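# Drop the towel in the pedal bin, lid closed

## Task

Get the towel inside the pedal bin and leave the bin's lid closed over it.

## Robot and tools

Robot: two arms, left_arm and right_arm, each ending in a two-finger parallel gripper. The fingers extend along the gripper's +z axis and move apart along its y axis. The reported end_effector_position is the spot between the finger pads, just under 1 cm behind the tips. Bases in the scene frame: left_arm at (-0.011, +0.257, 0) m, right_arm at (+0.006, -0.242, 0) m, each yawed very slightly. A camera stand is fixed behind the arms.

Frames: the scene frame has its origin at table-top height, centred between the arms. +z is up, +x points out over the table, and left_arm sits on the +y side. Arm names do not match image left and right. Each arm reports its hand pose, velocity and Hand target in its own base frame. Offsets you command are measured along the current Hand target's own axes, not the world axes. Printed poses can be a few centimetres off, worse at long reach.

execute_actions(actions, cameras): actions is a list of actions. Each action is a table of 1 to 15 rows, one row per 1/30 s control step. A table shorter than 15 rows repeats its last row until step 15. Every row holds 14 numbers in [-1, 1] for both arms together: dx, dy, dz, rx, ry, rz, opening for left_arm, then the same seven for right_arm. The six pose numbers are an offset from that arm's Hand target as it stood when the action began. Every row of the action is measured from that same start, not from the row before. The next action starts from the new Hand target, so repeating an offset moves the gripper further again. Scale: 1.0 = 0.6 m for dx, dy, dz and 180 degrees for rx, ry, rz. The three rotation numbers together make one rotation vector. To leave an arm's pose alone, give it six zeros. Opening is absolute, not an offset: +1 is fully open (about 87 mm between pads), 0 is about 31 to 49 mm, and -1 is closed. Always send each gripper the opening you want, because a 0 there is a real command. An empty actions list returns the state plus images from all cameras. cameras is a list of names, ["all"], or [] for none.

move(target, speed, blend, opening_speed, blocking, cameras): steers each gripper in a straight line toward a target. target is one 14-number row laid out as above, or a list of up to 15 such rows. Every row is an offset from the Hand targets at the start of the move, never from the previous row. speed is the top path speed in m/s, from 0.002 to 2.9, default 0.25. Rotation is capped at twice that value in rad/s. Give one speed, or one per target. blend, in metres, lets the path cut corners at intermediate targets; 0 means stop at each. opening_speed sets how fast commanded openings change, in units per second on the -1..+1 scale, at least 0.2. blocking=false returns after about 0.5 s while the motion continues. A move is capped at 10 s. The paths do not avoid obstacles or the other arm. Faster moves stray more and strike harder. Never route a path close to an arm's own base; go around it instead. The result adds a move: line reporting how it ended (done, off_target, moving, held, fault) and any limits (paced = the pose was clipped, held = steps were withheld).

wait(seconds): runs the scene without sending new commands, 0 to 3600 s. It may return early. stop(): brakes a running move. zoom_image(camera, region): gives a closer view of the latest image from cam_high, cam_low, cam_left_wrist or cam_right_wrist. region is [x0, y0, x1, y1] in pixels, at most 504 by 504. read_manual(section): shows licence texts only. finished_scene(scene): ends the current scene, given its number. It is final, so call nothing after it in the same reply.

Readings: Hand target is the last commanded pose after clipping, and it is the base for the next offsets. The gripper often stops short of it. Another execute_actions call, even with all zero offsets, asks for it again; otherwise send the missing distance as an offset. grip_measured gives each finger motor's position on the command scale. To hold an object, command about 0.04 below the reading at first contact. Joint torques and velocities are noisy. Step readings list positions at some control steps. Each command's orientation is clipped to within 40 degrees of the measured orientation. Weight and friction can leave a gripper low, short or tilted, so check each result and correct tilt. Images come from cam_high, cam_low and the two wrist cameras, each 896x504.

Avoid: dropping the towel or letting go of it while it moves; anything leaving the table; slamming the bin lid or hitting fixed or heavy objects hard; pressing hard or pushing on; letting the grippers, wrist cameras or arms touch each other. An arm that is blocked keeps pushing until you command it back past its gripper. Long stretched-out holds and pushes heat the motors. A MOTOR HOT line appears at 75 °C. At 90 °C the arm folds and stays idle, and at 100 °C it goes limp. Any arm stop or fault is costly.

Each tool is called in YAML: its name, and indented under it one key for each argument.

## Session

execute_actions:
  actions: []

Scene clock: 0.00 s.
left_arm: end_effector_position=(+0.3739, +0.0341, +0.0848) grip_measured=+1.000 end_effector_quat_wxyz=(+0.666, -0.103, +0.735, +0.072) | right_arm: end_effector_position=(+0.3641, -0.0143, +0.0585) grip_measured=+1.000 end_effector_quat_wxyz=(+0.631, +0.040, +0.774, -0.031)
Joint positions: left_arm=[-0.03 1.579 0.231 1.242 -0.275 -0.062 1] | right_arm=[0.01 1.572 0.207 1.161 0.109 0.025 1]
Joint velocities: within noise
Joint torques (N m): no reading
Heat: left arm: 36 °C; right arm: 34 °C.
Hand target: left_arm +0.3741, +0.0341, +0.0842; +0.665, -0.103, +0.736, +0.072 | right_arm +0.3680, -0.0143, +0.0663; +0.641, +0.041, +0.766, -0.030
Tool commands: left_gripper/opening=+1.0 right_gripper/opening=+1.0

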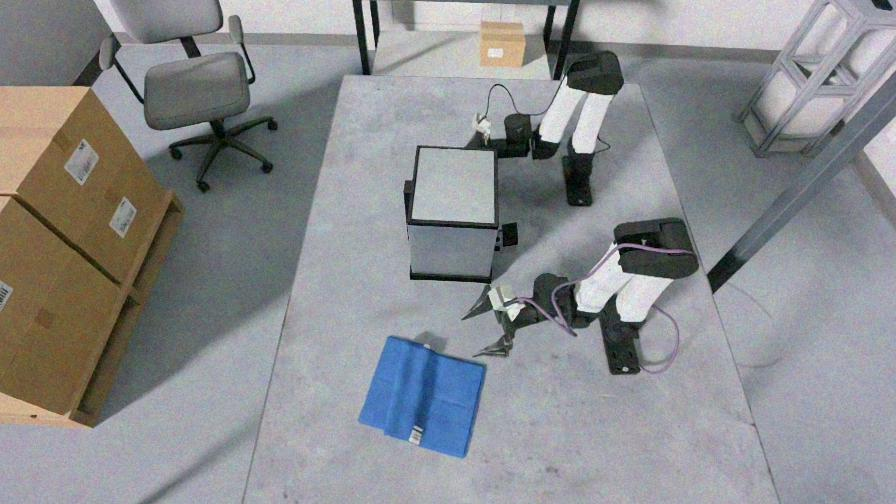

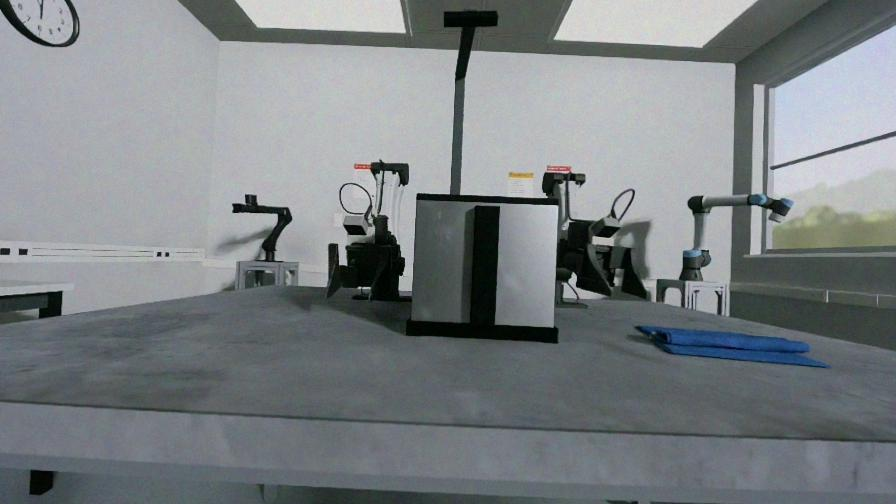

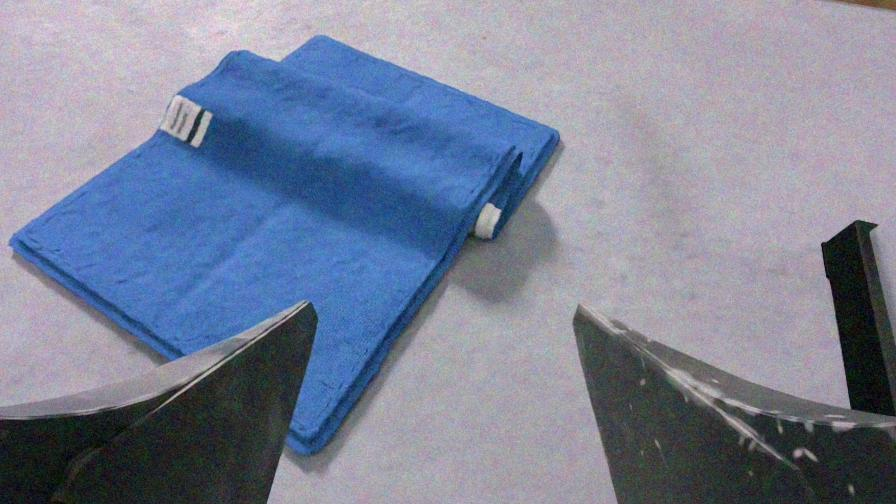

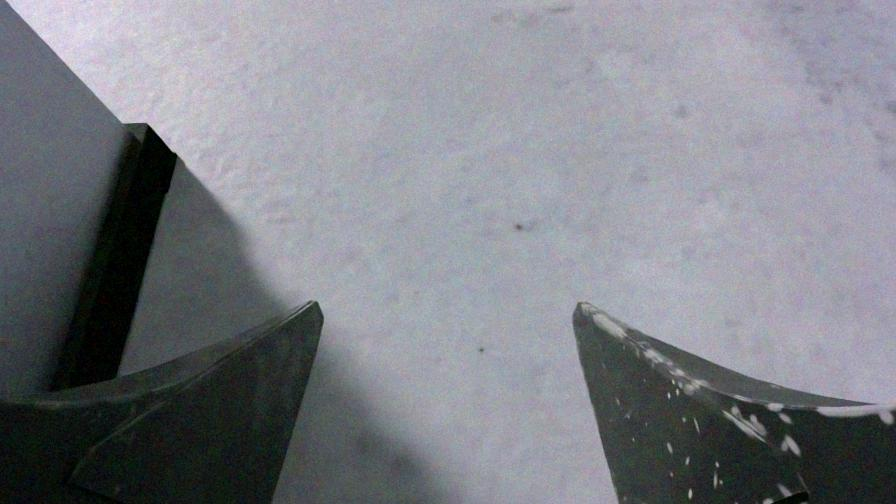

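move:
  target:
    - [-0.117,0.067,0.197,-0.249,0.275,-0.151,1,-0.188,-0.005,-0.34,-0.37,0.19,-0.217,-1]
    - [-0.117,0.067,0.197,-0.249,0.275,-0.151,1,-0.097,0.123,-0.373,-0.37,0.19,-0.217,-1]
    - [-0.117,0.067,0.197,-0.249,0.275,-0.151,1,-0.095,0.223,-0.383,-0.37,0.19,-0.217,-1]
  cameras: ["all"]
  blend: [0.02,0.02,0]

Scene clock: 22.03 s.
left_arm: end_effector_position=(+0.4854, +0.1057, +0.1502) grip_measured=+1.000 end_effector_quat_wxyz=(+0.234, -0.516, +0.812, +0.138) | right_arm: end_effector_position=(+0.1646, +0.1391, +0.1626) grip_measured=-0.999 end_effector_quat_wxyz=(+0.269, -0.539, +0.772, +0.200)
Joint positions: left_arm=[0.122 2.323 2.427 -1.343 -0.448 -0.933 1] | right_arm=[0.428 0.98 0.967 -1.05 -0.48 -0.665 0]
Joint torques (N m): left_arm=[0.5 -11.07 7.75 0.72 -0.17 -0.11] | right_arm=[0.17 -2.81 6.27 1.19 -0.11 -0.02]
Heat: left arm: 37 °C; right arm: 36 °C.
Hand target: left_arm +0.4848, +0.1056, +0.1402; +0.218, -0.519, +0.815, +0.138 | right_arm +0.1666, +0.1402, +0.1639; +0.278, -0.539, +0.771, +0.196
Off the commanded pose: left_arm 0.010 m, 2 deg | right_arm 0.003 m, 1 deg.
move: done

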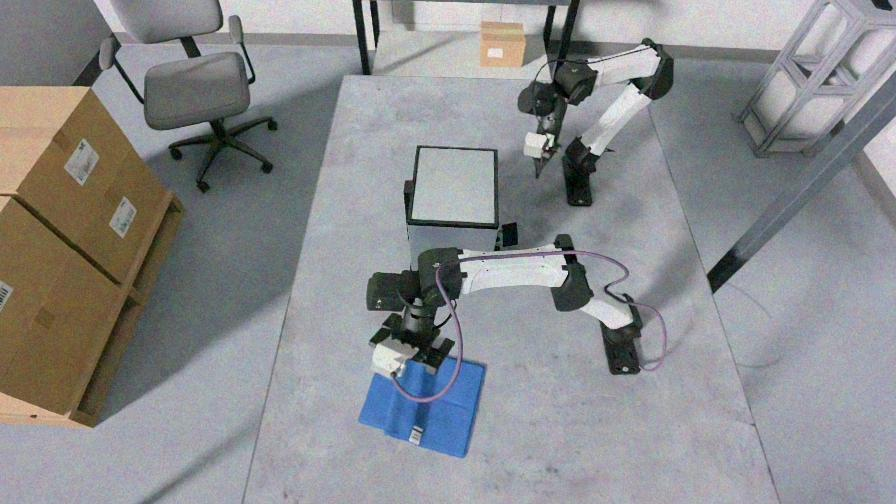

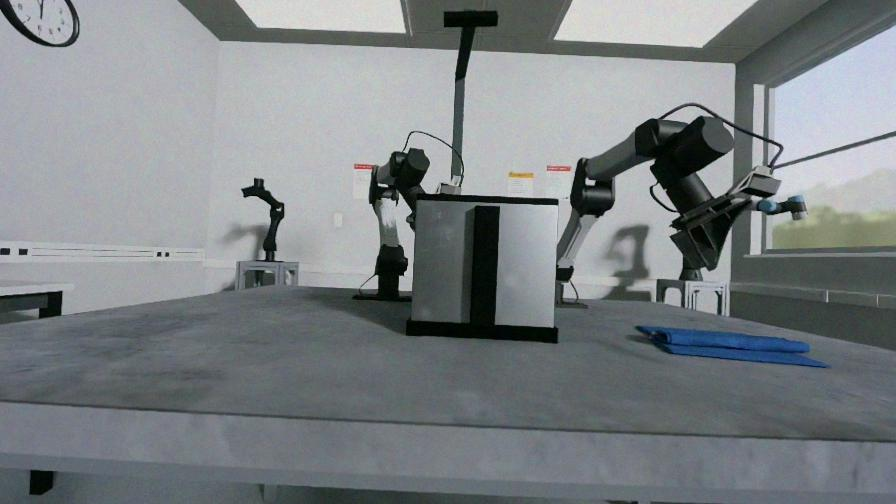

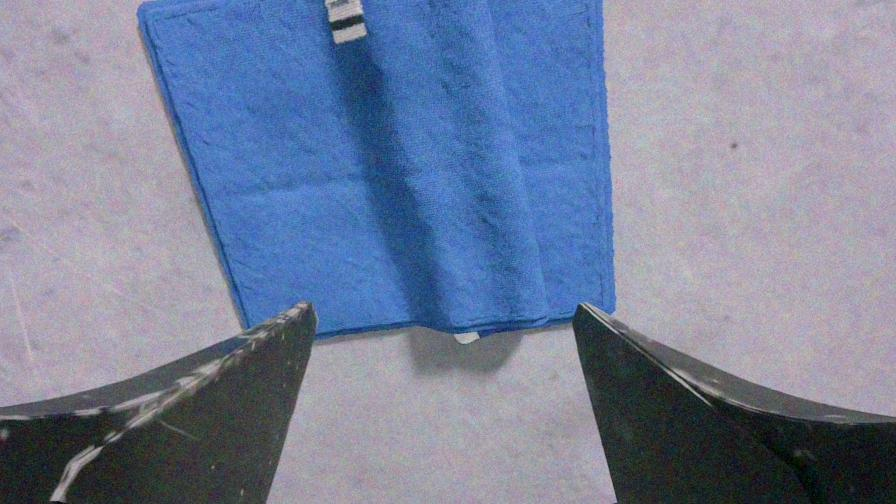

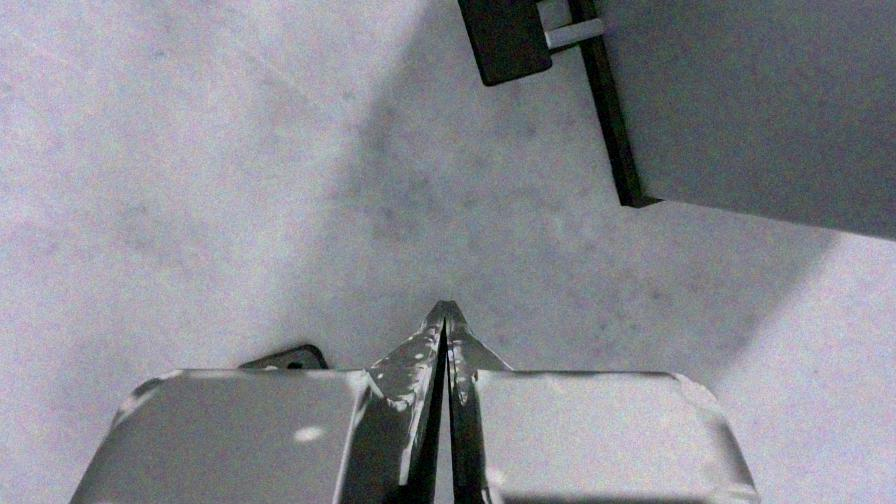

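move:
  target:
    - [0.085,-0.003,0.243,0,0,0,1,-0.073,-0.013,0.222,0,0,0,-1]
    - [0.085,-0.003,0.243,0,0,0,-1,-0.073,-0.013,0.222,0,0,0,-1]
    - [-0.093,0.02,-0.197,0,0,0,-1,-0.073,-0.013,0.222,0,0,0,-1]
  cameras: ["all"]
  speed: [0.12,0.12,0.12]
  opening_speed: 2

Scene clock: 41.23 s.
left_arm: end_effector_position=(+0.4768, +0.1033, +0.2520) grip_measured=-0.518 end_effector_quat_wxyz=(+0.314, -0.501, +0.800, +0.100) | right_arm: end_effector_position=(+0.2105, +0.2447, +0.0868) grip_measured=-0.999 end_effector_quat_wxyz=(+0.269, -0.541, +0.772, +0.196)
Joint positions: left_arm=[0.12 2.331 2.851 -1.564 -0.437 -0.879 0.241] | right_arm=[0.743 1.362 0.874 -0.466 -0.305 -0.382 0]
Joint torques (N m): left_arm=[-0.5 -15.76 6.48 1.02 -0.38 0.02] | right_arm=[0.09 -4.75 7.58 1.37 -0.02 0.02]
Heat: left arm: 43 °C; right arm: 37 °C.
Hand target: left_arm +0.4693, +0.1011, +0.2705; +0.218, -0.519, +0.815, +0.138 | right_arm +0.2144, +0.2492, +0.0895; +0.278, -0.539, +0.771, +0.196
Off the commanded pose: left_arm 0.020 m, 12 deg | right_arm 0.007 m, 1 deg.
elbow stopped short (left arm): the move would have taken joint 3 (elbow) straighter than the controller allows.
joint at its limit (left arm) — joint 4 (wrist pitch), lower limit.
move: off_target (left_arm); target 2's new opening was sent with left_arm's hand 0.036 m and 3 deg from that target

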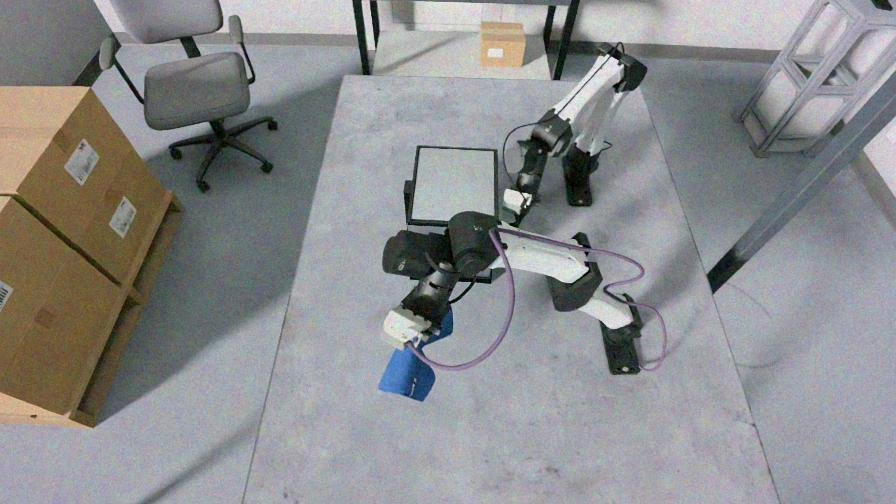

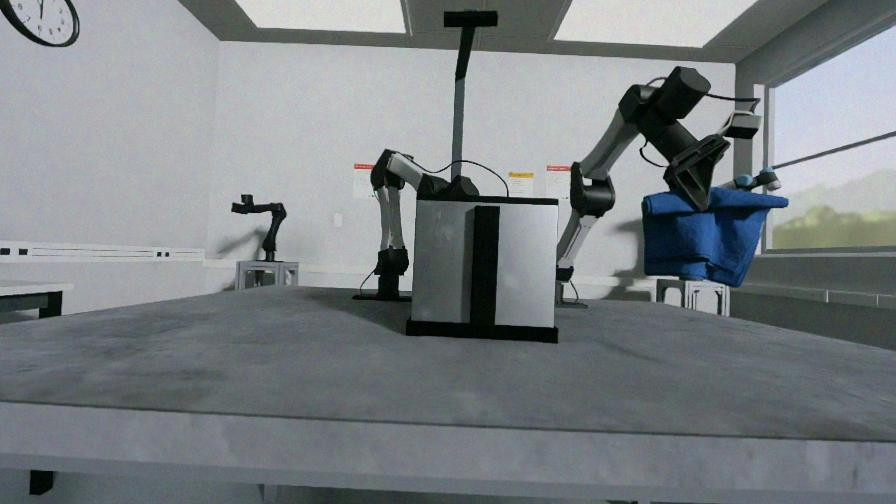

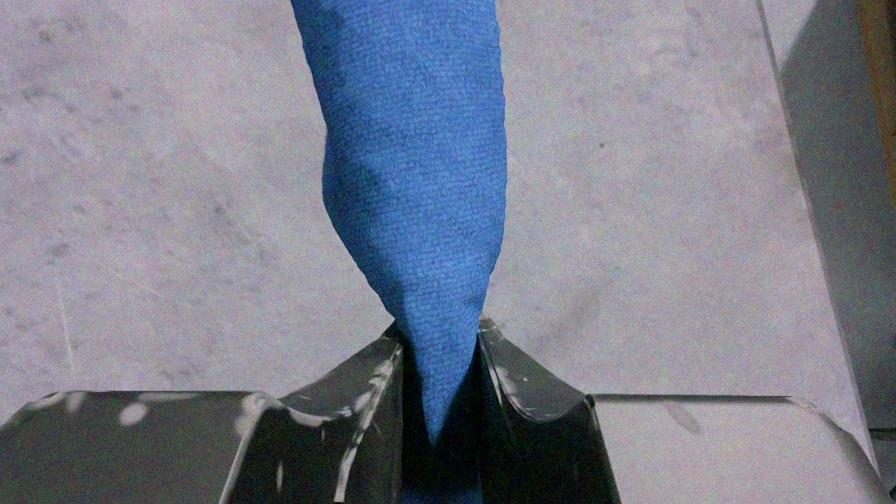

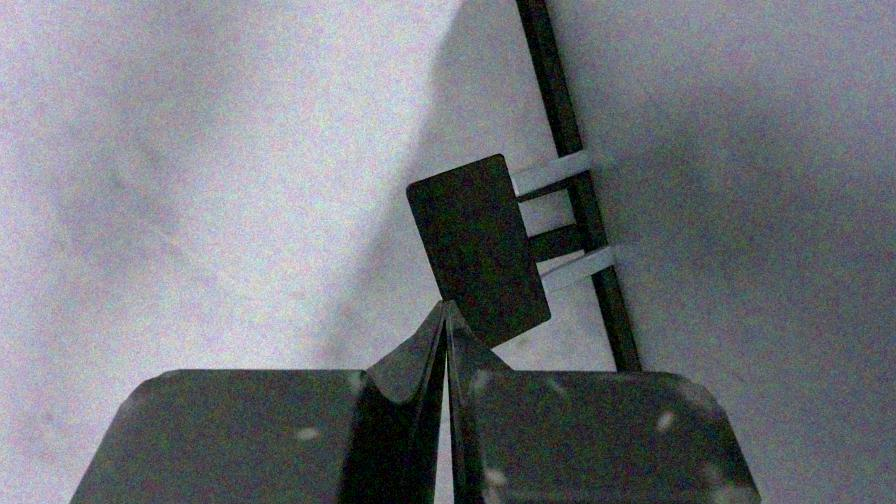

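move:
  target:
    - [0.022,0.098,-0.242,0.379,-0.239,0.257,-1,-0.018,-0.023,0.015,0,0,0,-1]
    - [0.022,0.098,-0.242,0.379,-0.239,0.257,-1,0.11,-0.023,0.168,0,0,0,-1]
  cameras: ["all"]
  speed: [0.25,0.05]

Scene clock: 64.63 s.
left_arm: end_effector_position=(+0.3831, +0.0505, +0.3866) grip_measured=-0.518 end_effector_quat_wxyz=(+0.644, +0.092, +0.754, -0.089) | right_arm: end_effector_position=(+0.2566, +0.2952, +0.0260) grip_measured=-1.000 end_effector_quat_wxyz=(+0.381, -0.546, +0.714, +0.217)
Joint positions: left_arm=[0.4 1.259 1.447 -0.385 0.649 0.105 0.241] | right_arm=[0.75 1.625 0.687 0.23 -0.327 -0.404 0]
Joint torques (N m): left_arm=[0.59 -5.97 5.68 1.99 0.23 0.03] | right_arm=[-1.84 -2.25 2.67 0.12 0.15 0.12]
Heat: left arm: 46 °C; right arm: 39 °C.
Hand target: left_arm +0.3803, +0.0502, +0.3896; +0.650, +0.099, +0.749, -0.086 | right_arm +0.2319, +0.2575, -0.0302; +0.278, -0.539, +0.771, +0.196
Off the commanded pose: left_arm 0.004 m, 1 deg | right_arm 0.072 m, 14 deg.
move: off_target (right_arm)

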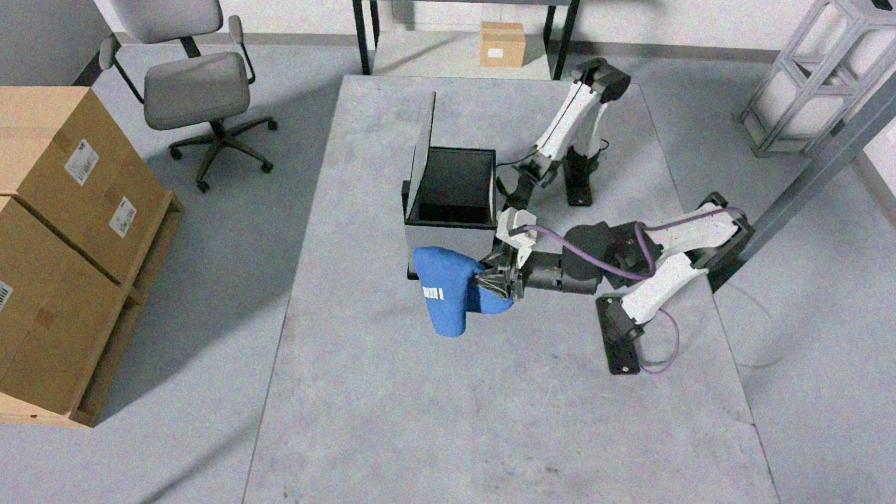

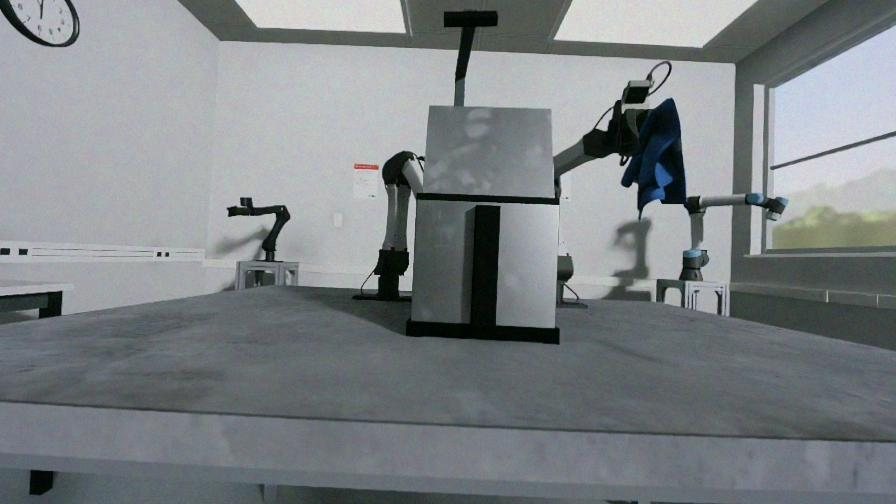

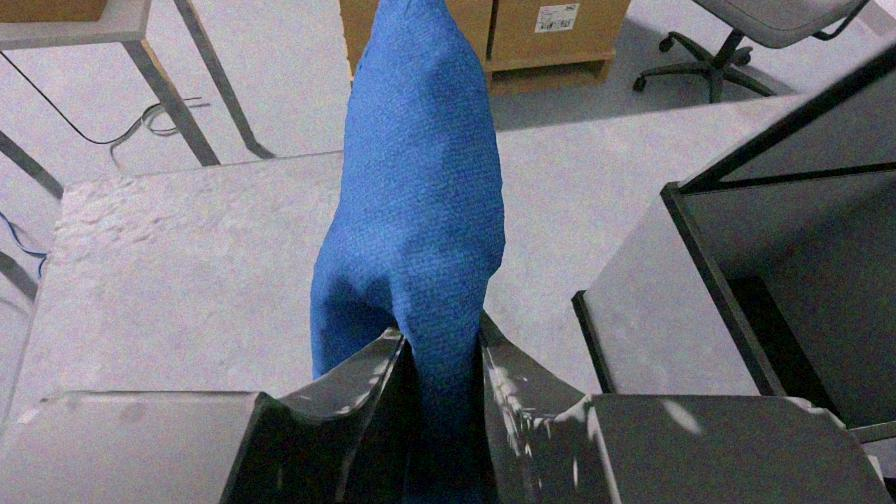

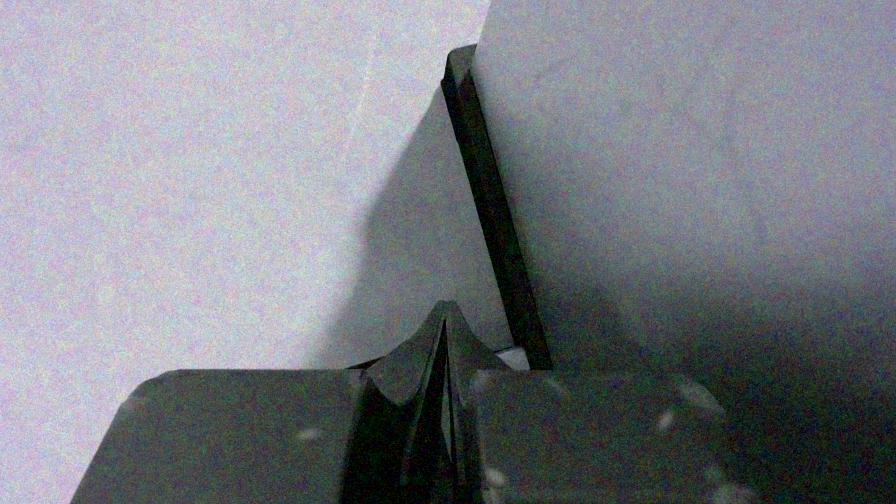

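move:
  target:
    - [-0.063,-0.178,-0.031,0.07,0,0.01,-1,0,0,0,0,0,0,-1]
    - [-0.077,-0.532,0.064,0.143,-0.005,0.018,-1,0,0,0,0,0,0,-1]
    - [0.008,-0.531,0.18,0.136,0.142,0.051,-1,0,0,0,0,0,0,-1]
  cameras: ["cam_high","cam_left_wrist"]
  blend: [0.04,0.01,0]
  speed: 0.15

zoom_image:
  camera: "cam_high"
  region: [380, 60, 580, 290]

Scene clock: 81.30 s.
left_arm: end_effector_position=(+0.3969, -0.2854, +0.3777) grip_measured=-0.518 end_effector_quat_wxyz=(+0.453, +0.304, +0.821, -0.169) | right_arm: end_effector_position=(+0.2566, +0.2952, +0.0260) grip_measured=-1.000 end_effector_quat_wxyz=(+0.381, -0.546, +0.714, +0.217)
Joint positions: left_arm=[-0.592 2.099 2.805 -1.271 0.101 0.062 0.241] | right_arm=[0.75 1.625 0.687 0.23 -0.327 -0.404 0]
Joint torques (N m): left_arm=[0.66 -8.61 6.39 1.64 0.14 0.03] | right_arm=[-1.83 -2.24 2.67 0.12 0.15 0.12]
Heat: left arm: 44 °C; right arm: 37 °C.
Hand target: left_arm +0.4002, -0.2851, +0.3695; +0.439, +0.308, +0.828, -0.166 | right_arm +0.2319, +0.2575, -0.0302; +0.278, -0.539, +0.771, +0.196
Off the commanded pose: left_arm 0.009 m, 2 deg | right_arm 0.072 m, 14 deg.
move: done

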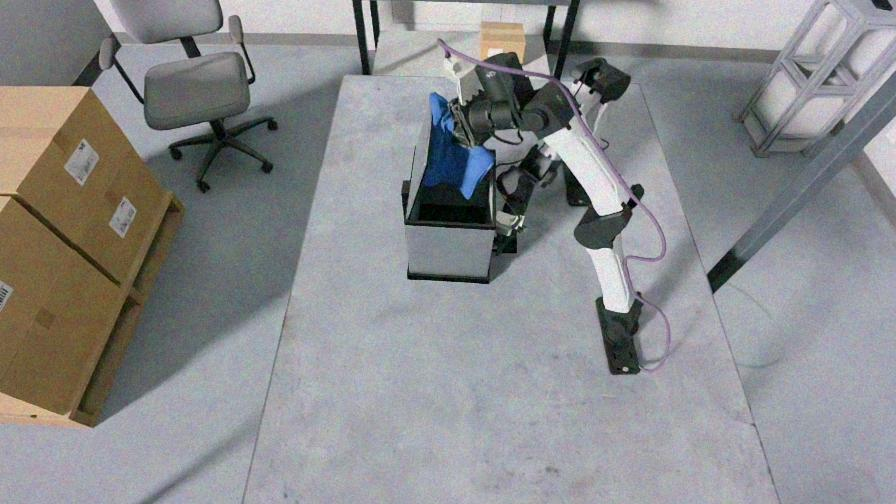

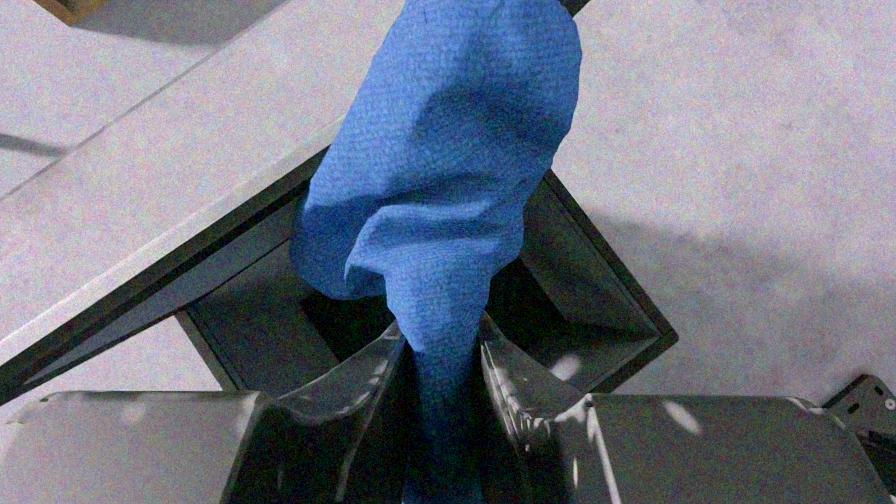

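Scaled by 2.191 from the camera's image (finer frame: 1280x720).

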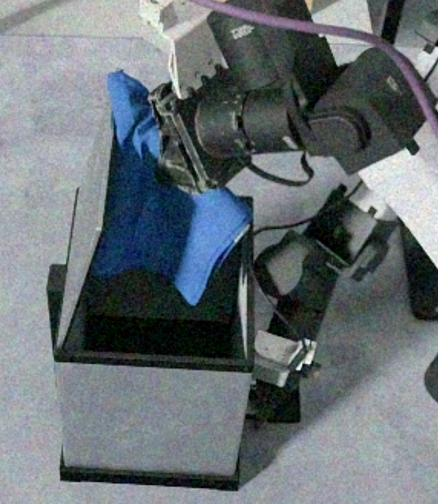

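move:
  target:
    - [0.048,0.035,-0.072,0,0.117,0,-1,0,0,0,0,0,0,-1]
    - [0.142,0.042,0,0,0.117,0,-1,0,0,0,0,0,0,-1]
  cameras: ["cam_high","cam_left_wrist"]
  speed: 0.12

zoom_image:
  camera: "cam_high"
  region: [380, 60, 580, 290]

Scene clock: 91.83 s.
left_arm: end_effector_position=(+0.3793, -0.2367, +0.3128) grip_measured=-0.518 end_effector_quat_wxyz=(+0.319, +0.328, +0.882, -0.113) | right_arm: end_effector_position=(+0.2566, +0.2952, +0.0260) grip_measured=-1.000 end_effector_quat_wxyz=(+0.381, -0.546, +0.714, +0.217)
Joint positions: left_arm=[-0.53 2.167 2.842 -1.564 0.106 0.145 0.241] | right_arm=[0.75 1.625 0.687 0.23 -0.327 -0.404 0]
Joint torques (N m): left_arm=[0.62 -9.11 3.9 1.32 0.15 0.06] | right_arm=[-1.83 -2.25 2.67 0.12 0.15 0.12]
Heat: left arm: 44 °C; right arm: 37 °C.
Hand target: left_arm +0.3805, -0.2350, +0.2988; +0.280, +0.333, +0.894, -0.106 | right_arm +0.2319, +0.2575, -0.0302; +0.278, -0.539, +0.771, +0.196
Off the commanded pose: left_arm 0.014 m, 5 deg | right_arm 0.072 m, 14 deg.
elbow stopped short (left arm): the move would have taken joint 3 (elbow) straighter than the controller allows.
joint sent to its limit (left arm) — joint 4 (wrist pitch), lower limit. The joint targets still meet the commanded pose.
move: off_target (left_arm)

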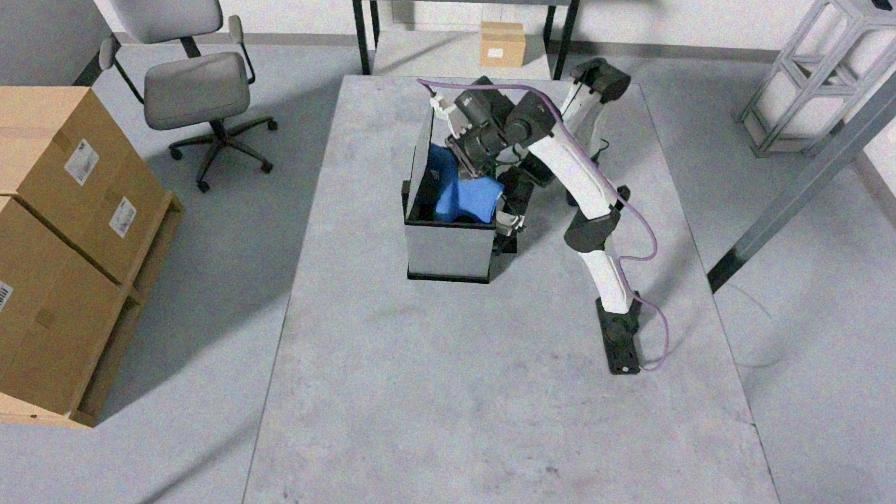

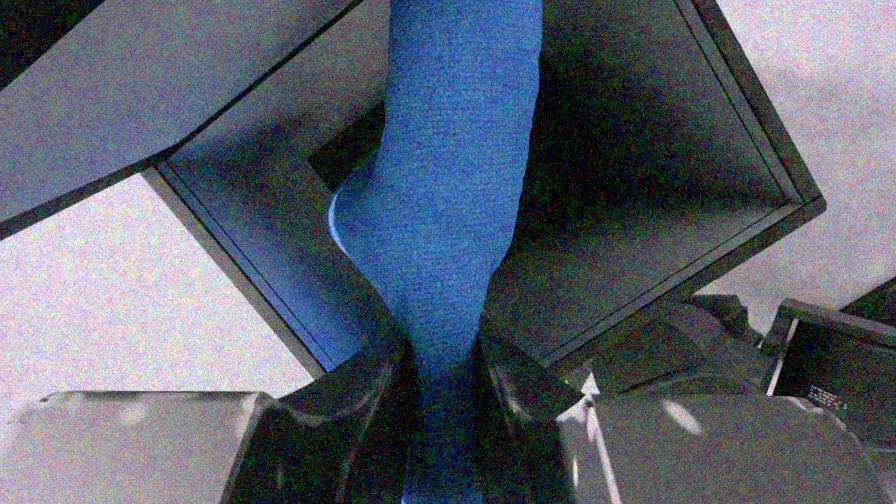

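Scaled by 2.191 from the camera's image (finer frame: 1280x720).

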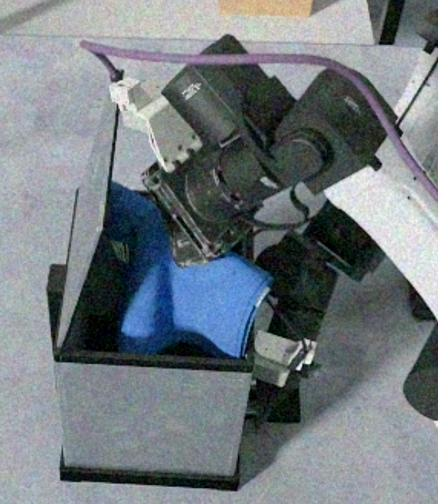

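move:
  target:
    - [-0.098,0,0.007,0,0,0,-1,0,0,0,0,0,0,-1]
    - [-0.05,0,0.075,0,0,0,-1,0,0,0,0,0,0,-1]
  cameras: ["cam_high","cam_left_wrist"]
  speed: 0.12

zoom_image:
  camera: "cam_high"
  region: [380, 60, 580, 290]

Scene clock: 98.50 s.
left_arm: end_effector_position=(+0.4198, -0.2656, +0.3135) grip_measured=-0.518 end_effector_quat_wxyz=(+0.376, +0.320, +0.860, -0.127) | right_arm: end_effector_position=(+0.2566, +0.2952, +0.0258) grip_measured=-1.000 end_effector_quat_wxyz=(+0.380, -0.546, +0.714, +0.217)
Joint positions: left_arm=[-0.538 2.231 2.861 -1.39 0.104 0.128 0.241] | right_arm=[0.75 1.626 0.687 0.231 -0.327 -0.404 0]
Joint torques (N m): left_arm=[-0.66 -6.93 4.68 1.14 0.05 -0.02] | right_arm=[-1.83 -2.28 2.69 0.12 0.15 0.12]
Heat: left arm: 45 °C; right arm: 36 °C.
Hand target: left_arm +0.4186, -0.2680, +0.2791; +0.280, +0.333, +0.894, -0.106 | right_arm +0.2320, +0.2575, -0.0303; +0.278, -0.539, +0.771, +0.196
Off the commanded pose: left_arm 0.035 m, 12 deg | right_arm 0.072 m, 14 deg.
elbow stopped short (left arm): the move would have taken joint 3 (elbow) straighter than the controller allows.
move: off_target (left_arm)

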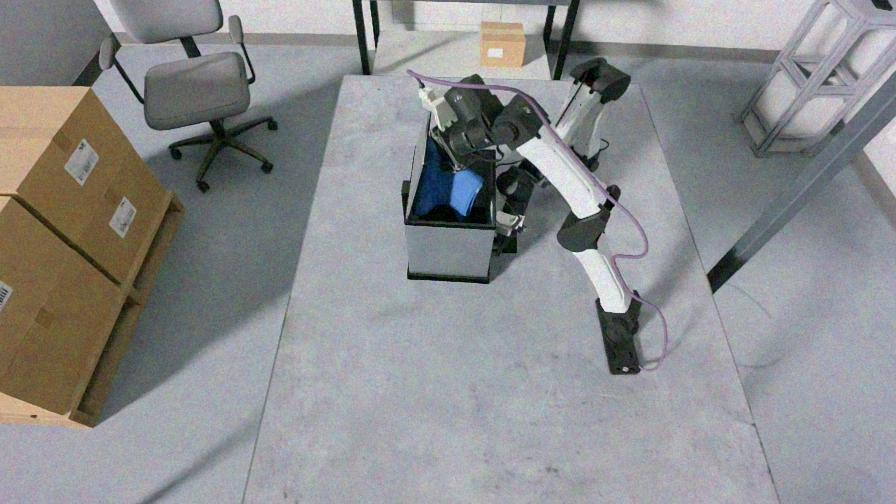

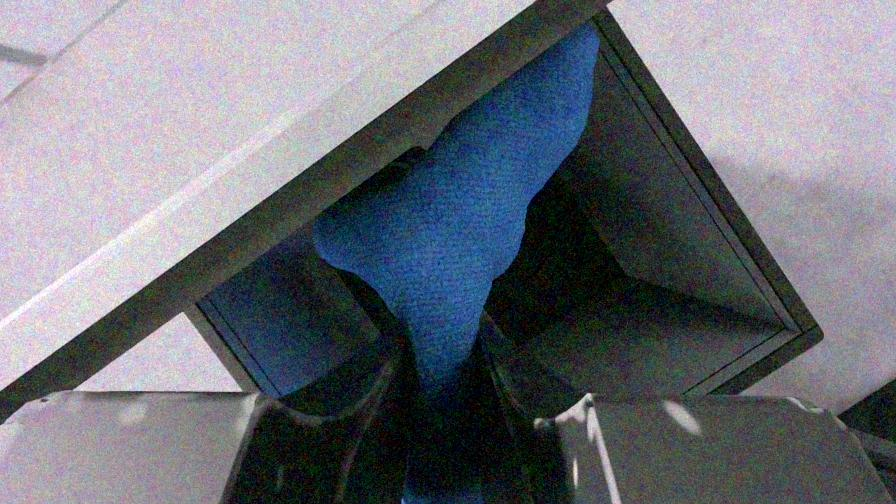

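Scaled by 2.191 from the camera's image (finer frame: 1280x720).

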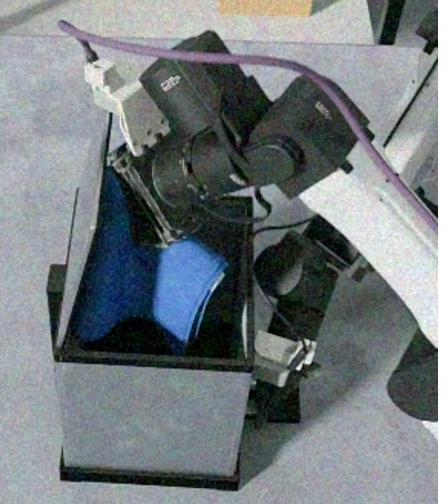

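move:
  target: [0,0,0,0,0,0,0.7,0,0,0,0,0,0,-1]
  cameras: ["cam_left_wrist","cam_high"]
  opening_speed: 1.5

Scene clock: 102.57 s.
left_arm: end_effector_position=(+0.4057, -0.2746, +0.2984) grip_measured=+0.699 end_effector_quat_wxyz=(+0.343, +0.341, +0.865, -0.130) | right_arm: end_effector_position=(+0.2567, +0.2954, +0.0252) grip_measured=-1.000 end_effector_quat_wxyz=(+0.380, -0.546, +0.714, +0.217)
Joint positions: left_arm=[-0.564 2.248 2.861 -1.439 0.119 0.141 0.85] | right_arm=[0.75 1.629 0.687 0.233 -0.328 -0.404 0]
Joint torques (N m): left_arm=[1.91 -8.03 5.5 1.5 -0.12 -0.15] | right_arm=[-1.83 -2.44 2.69 0.11 0.15 0.12]
Heat: left arm: 44 °C; right arm: 36 °C.
Hand target: left_arm +0.4185, -0.2681, +0.2789; +0.280, +0.334, +0.894, -0.106 | right_arm +0.2319, +0.2576, -0.0302; +0.278, -0.539, +0.770, +0.196
Off the commanded pose: left_arm 0.024 m, 8 deg | right_arm 0.072 m, 14 deg.
elbow stopped short (left arm): the move would have taken joint 3 (elbow) straighter than the controller allows.
move: done
Images, in order (width x height): cam_high 896x504, cam_left_wrist 896x504.

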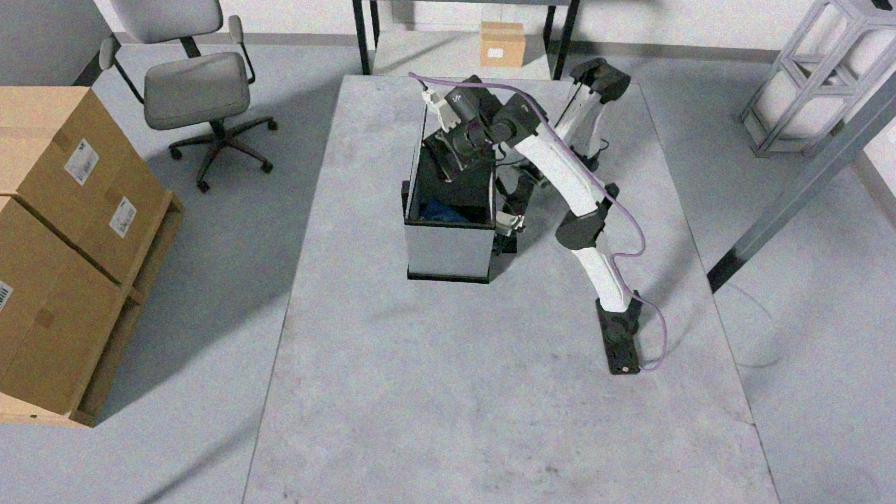

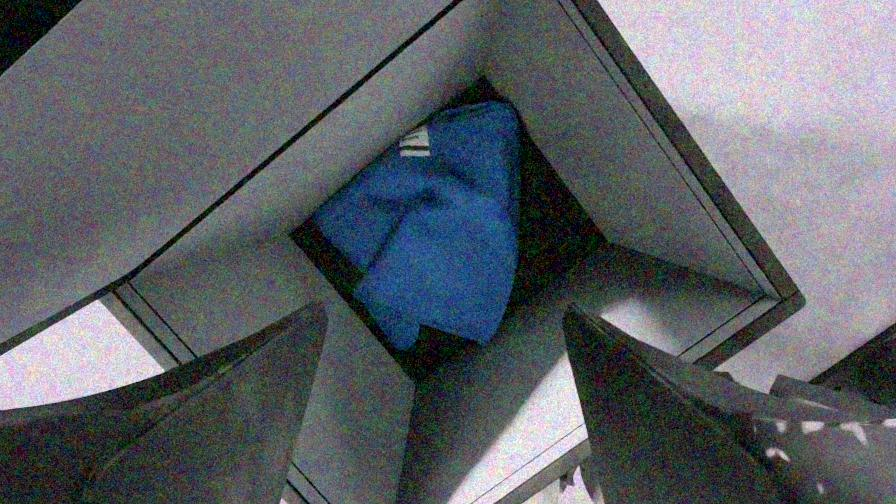

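Retreat as before.

move:
  target:
    - [-0.11,0.005,-0.25,0,-0.2,0,0.7,0,0,0,0,0,0,-1]
    - [0.125,0.355,-0.41,0,-0.2,0,0.7,0,0,0,0,0,0,-1]
    - [0.125,0.355,-0.41,0,-0.2,0,0.7,-0.115,0,-0.138,0,0,0,-1]
  cameras: ["cam_high"]
  speed: [0.15,0.25,0.05]
  blend: [0.03,0,0]

wait:
  seconds: 0.5
  cameras: ["cam_high","cam_low"]

Scene clock: 112.97 s.
left_arm: end_effector_position=(+0.4037, +0.0264, +0.4434) grip_measured=+0.700 end_effector_quat_wxyz=(+0.561, +0.280, +0.755, -0.191) | right_arm: end_effector_position=(+0.2532, +0.2682, +0.0785) grip_measured=-1.000 end_effector_quat_wxyz=(+0.329, -0.563, +0.738, +0.175)
Joint positions: left_arm=[0.412 2.003 2.853 -1.447 1.014 0.55 0.85] | right_arm=[0.732 1.476 0.883 -0.256 -0.278 -0.465 0]
Joint torques (N m): left_arm=[-0.16 -6.79 5.11 1.29 0.45 0.04] | right_arm=[-0.65 -7.87 8.39 0.13 -0.37 0.67]
Heat: left arm: 44 °C; right arm: 36 °C.
Hand target: left_arm +0.4058, +0.0258, +0.4373; +0.543, +0.284, +0.763, -0.204 | right_arm +0.2321, +0.2575, +0.0776; +0.278, -0.539, +0.771, +0.196
Off the commanded pose: left_arm 0.007 m, 3 deg | right_arm 0.024 m, 8 deg.
elbow stopped short (left arm): the move would have taken joint 3 (elbow) straighter than the controller allows.
move: off_target (left_arm, right_arm)

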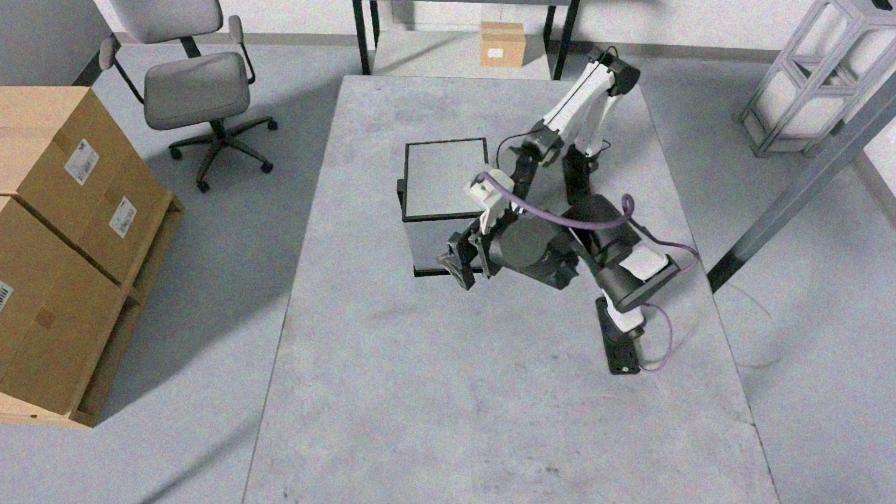

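Scene clock: 113.47 s.
left_arm: end_effector_position=(+0.4037, +0.0264, +0.4434) grip_measured=+0.700 end_effector_quat_wxyz=(+0.561, +0.280, +0.755, -0.191) | right_arm: end_effector_position=(+0.2532, +0.2682, +0.0785) grip_measured=-1.000 end_effector_quat_wxyz=(+0.329, -0.563, +0.738, +0.175)
Joint positions: left_arm=[0.412 2.003 2.853 -1.447 1.014 0.55 0.85] | right_arm=[0.732 1.476 0.883 -0.256 -0.278 -0.465 0]
Joint torques (N m): left_arm=[-0.18 -6.79 5.11 1.29 0.44 0.03] | right_arm=[-0.64 -7.87 8.39 0.14 -0.37 0.67]
Heat: left arm: 44 °C; right arm: 36 °C.
Hand target: left_arm +0.4058, +0.0258, +0.4373; +0.543, +0.284, +0.763, -0.204 | right_arm +0.2321, +0.2575, +0.0776; +0.278, -0.539, +0.771, +0.196
Tool commands: left_gripper/opening=+0.7 right_gripper/opening=-1.0
Off the commanded pose: left_arm 0.007 m, 3 deg | right_arm 0.024 m, 8 deg.
wait: 0.50 s; at rest by 0.17 s

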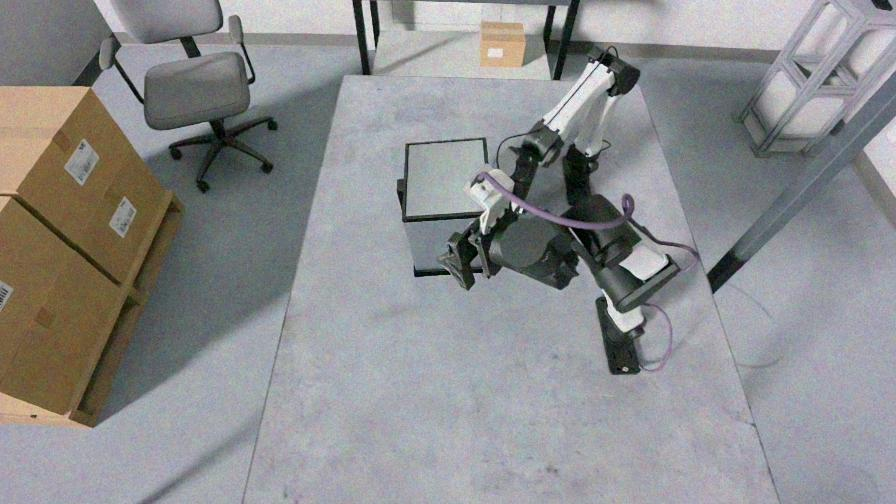

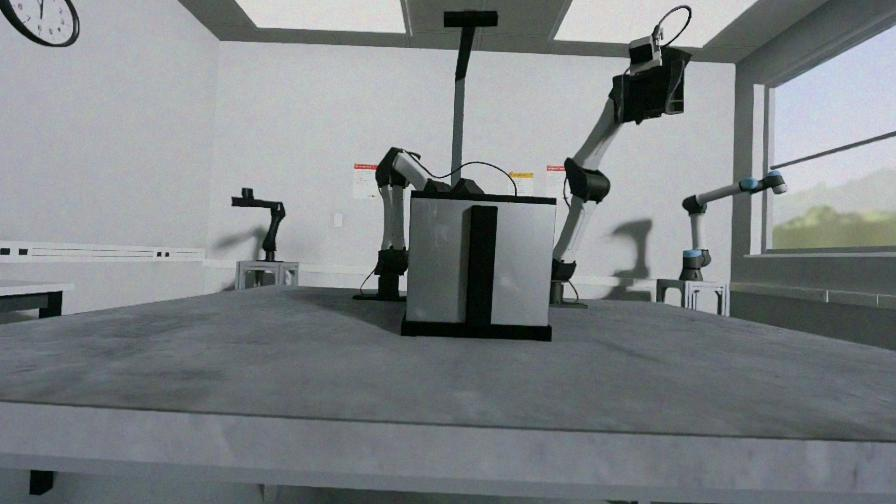

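move:
  target: [0,0,0,0,0,0,0.7,0.043,0,0.051,0,0,0,-1]
  cameras: ["cam_high","cam_right_wrist"]
  speed: 0.05

Scene clock: 119.83 s.
left_arm: end_effector_position=(+0.4037, +0.0264, +0.4434) grip_measured=+0.700 end_effector_quat_wxyz=(+0.561, +0.280, +0.755, -0.191) | right_arm: end_effector_position=(+0.2519, +0.2739, +0.0625) grip_measured=-1.000 end_effector_quat_wxyz=(+0.344, -0.578, +0.717, +0.183)
Joint positions: left_arm=[0.412 2.003 2.853 -1.447 1.014 0.55 0.85] | right_arm=[0.737 1.496 0.811 -0.132 -0.303 -0.498 0]
Joint torques (N m): left_arm=[-0.17 -6.78 5.09 1.29 0.45 0.04] | right_arm=[-0.98 -4.44 5.2 0.54 -0.1 0.96]
Heat: left arm: 44 °C; right arm: 37 °C.
Hand target: left_arm +0.4058, +0.0258, +0.4373; +0.543, +0.284, +0.763, -0.204 | right_arm +0.2320, +0.2573, +0.0375; +0.278, -0.539, +0.771, +0.196
Off the commanded pose: left_arm 0.006 m, 3 deg | right_arm 0.036 m, 11 deg.
elbow stopped short (left arm): the move would have taken joint 3 (elbow) straighter than the controller allows.
move: off_target (right_arm)

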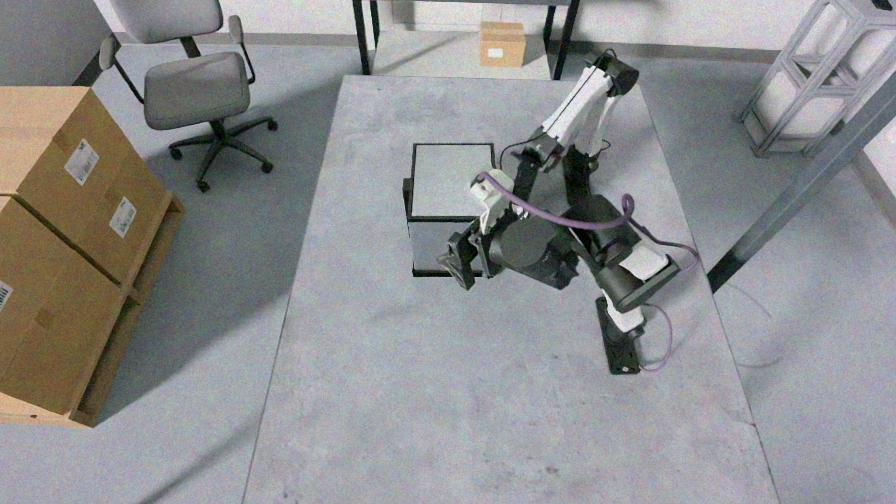

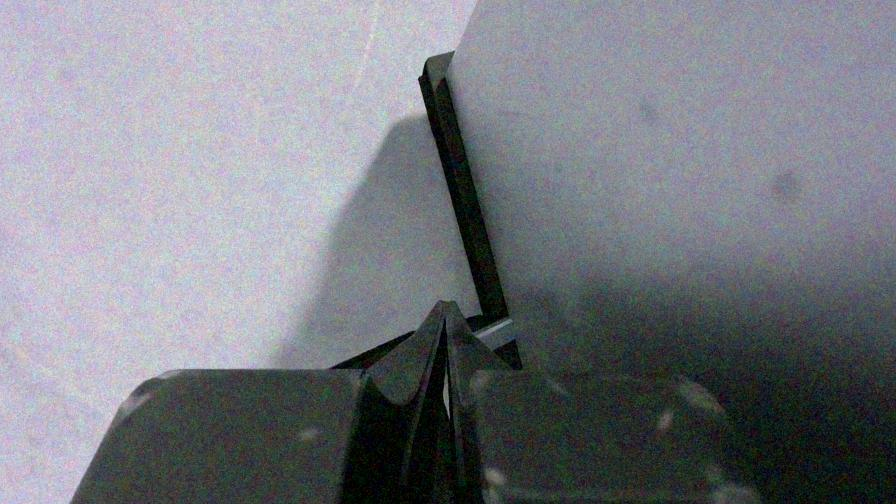

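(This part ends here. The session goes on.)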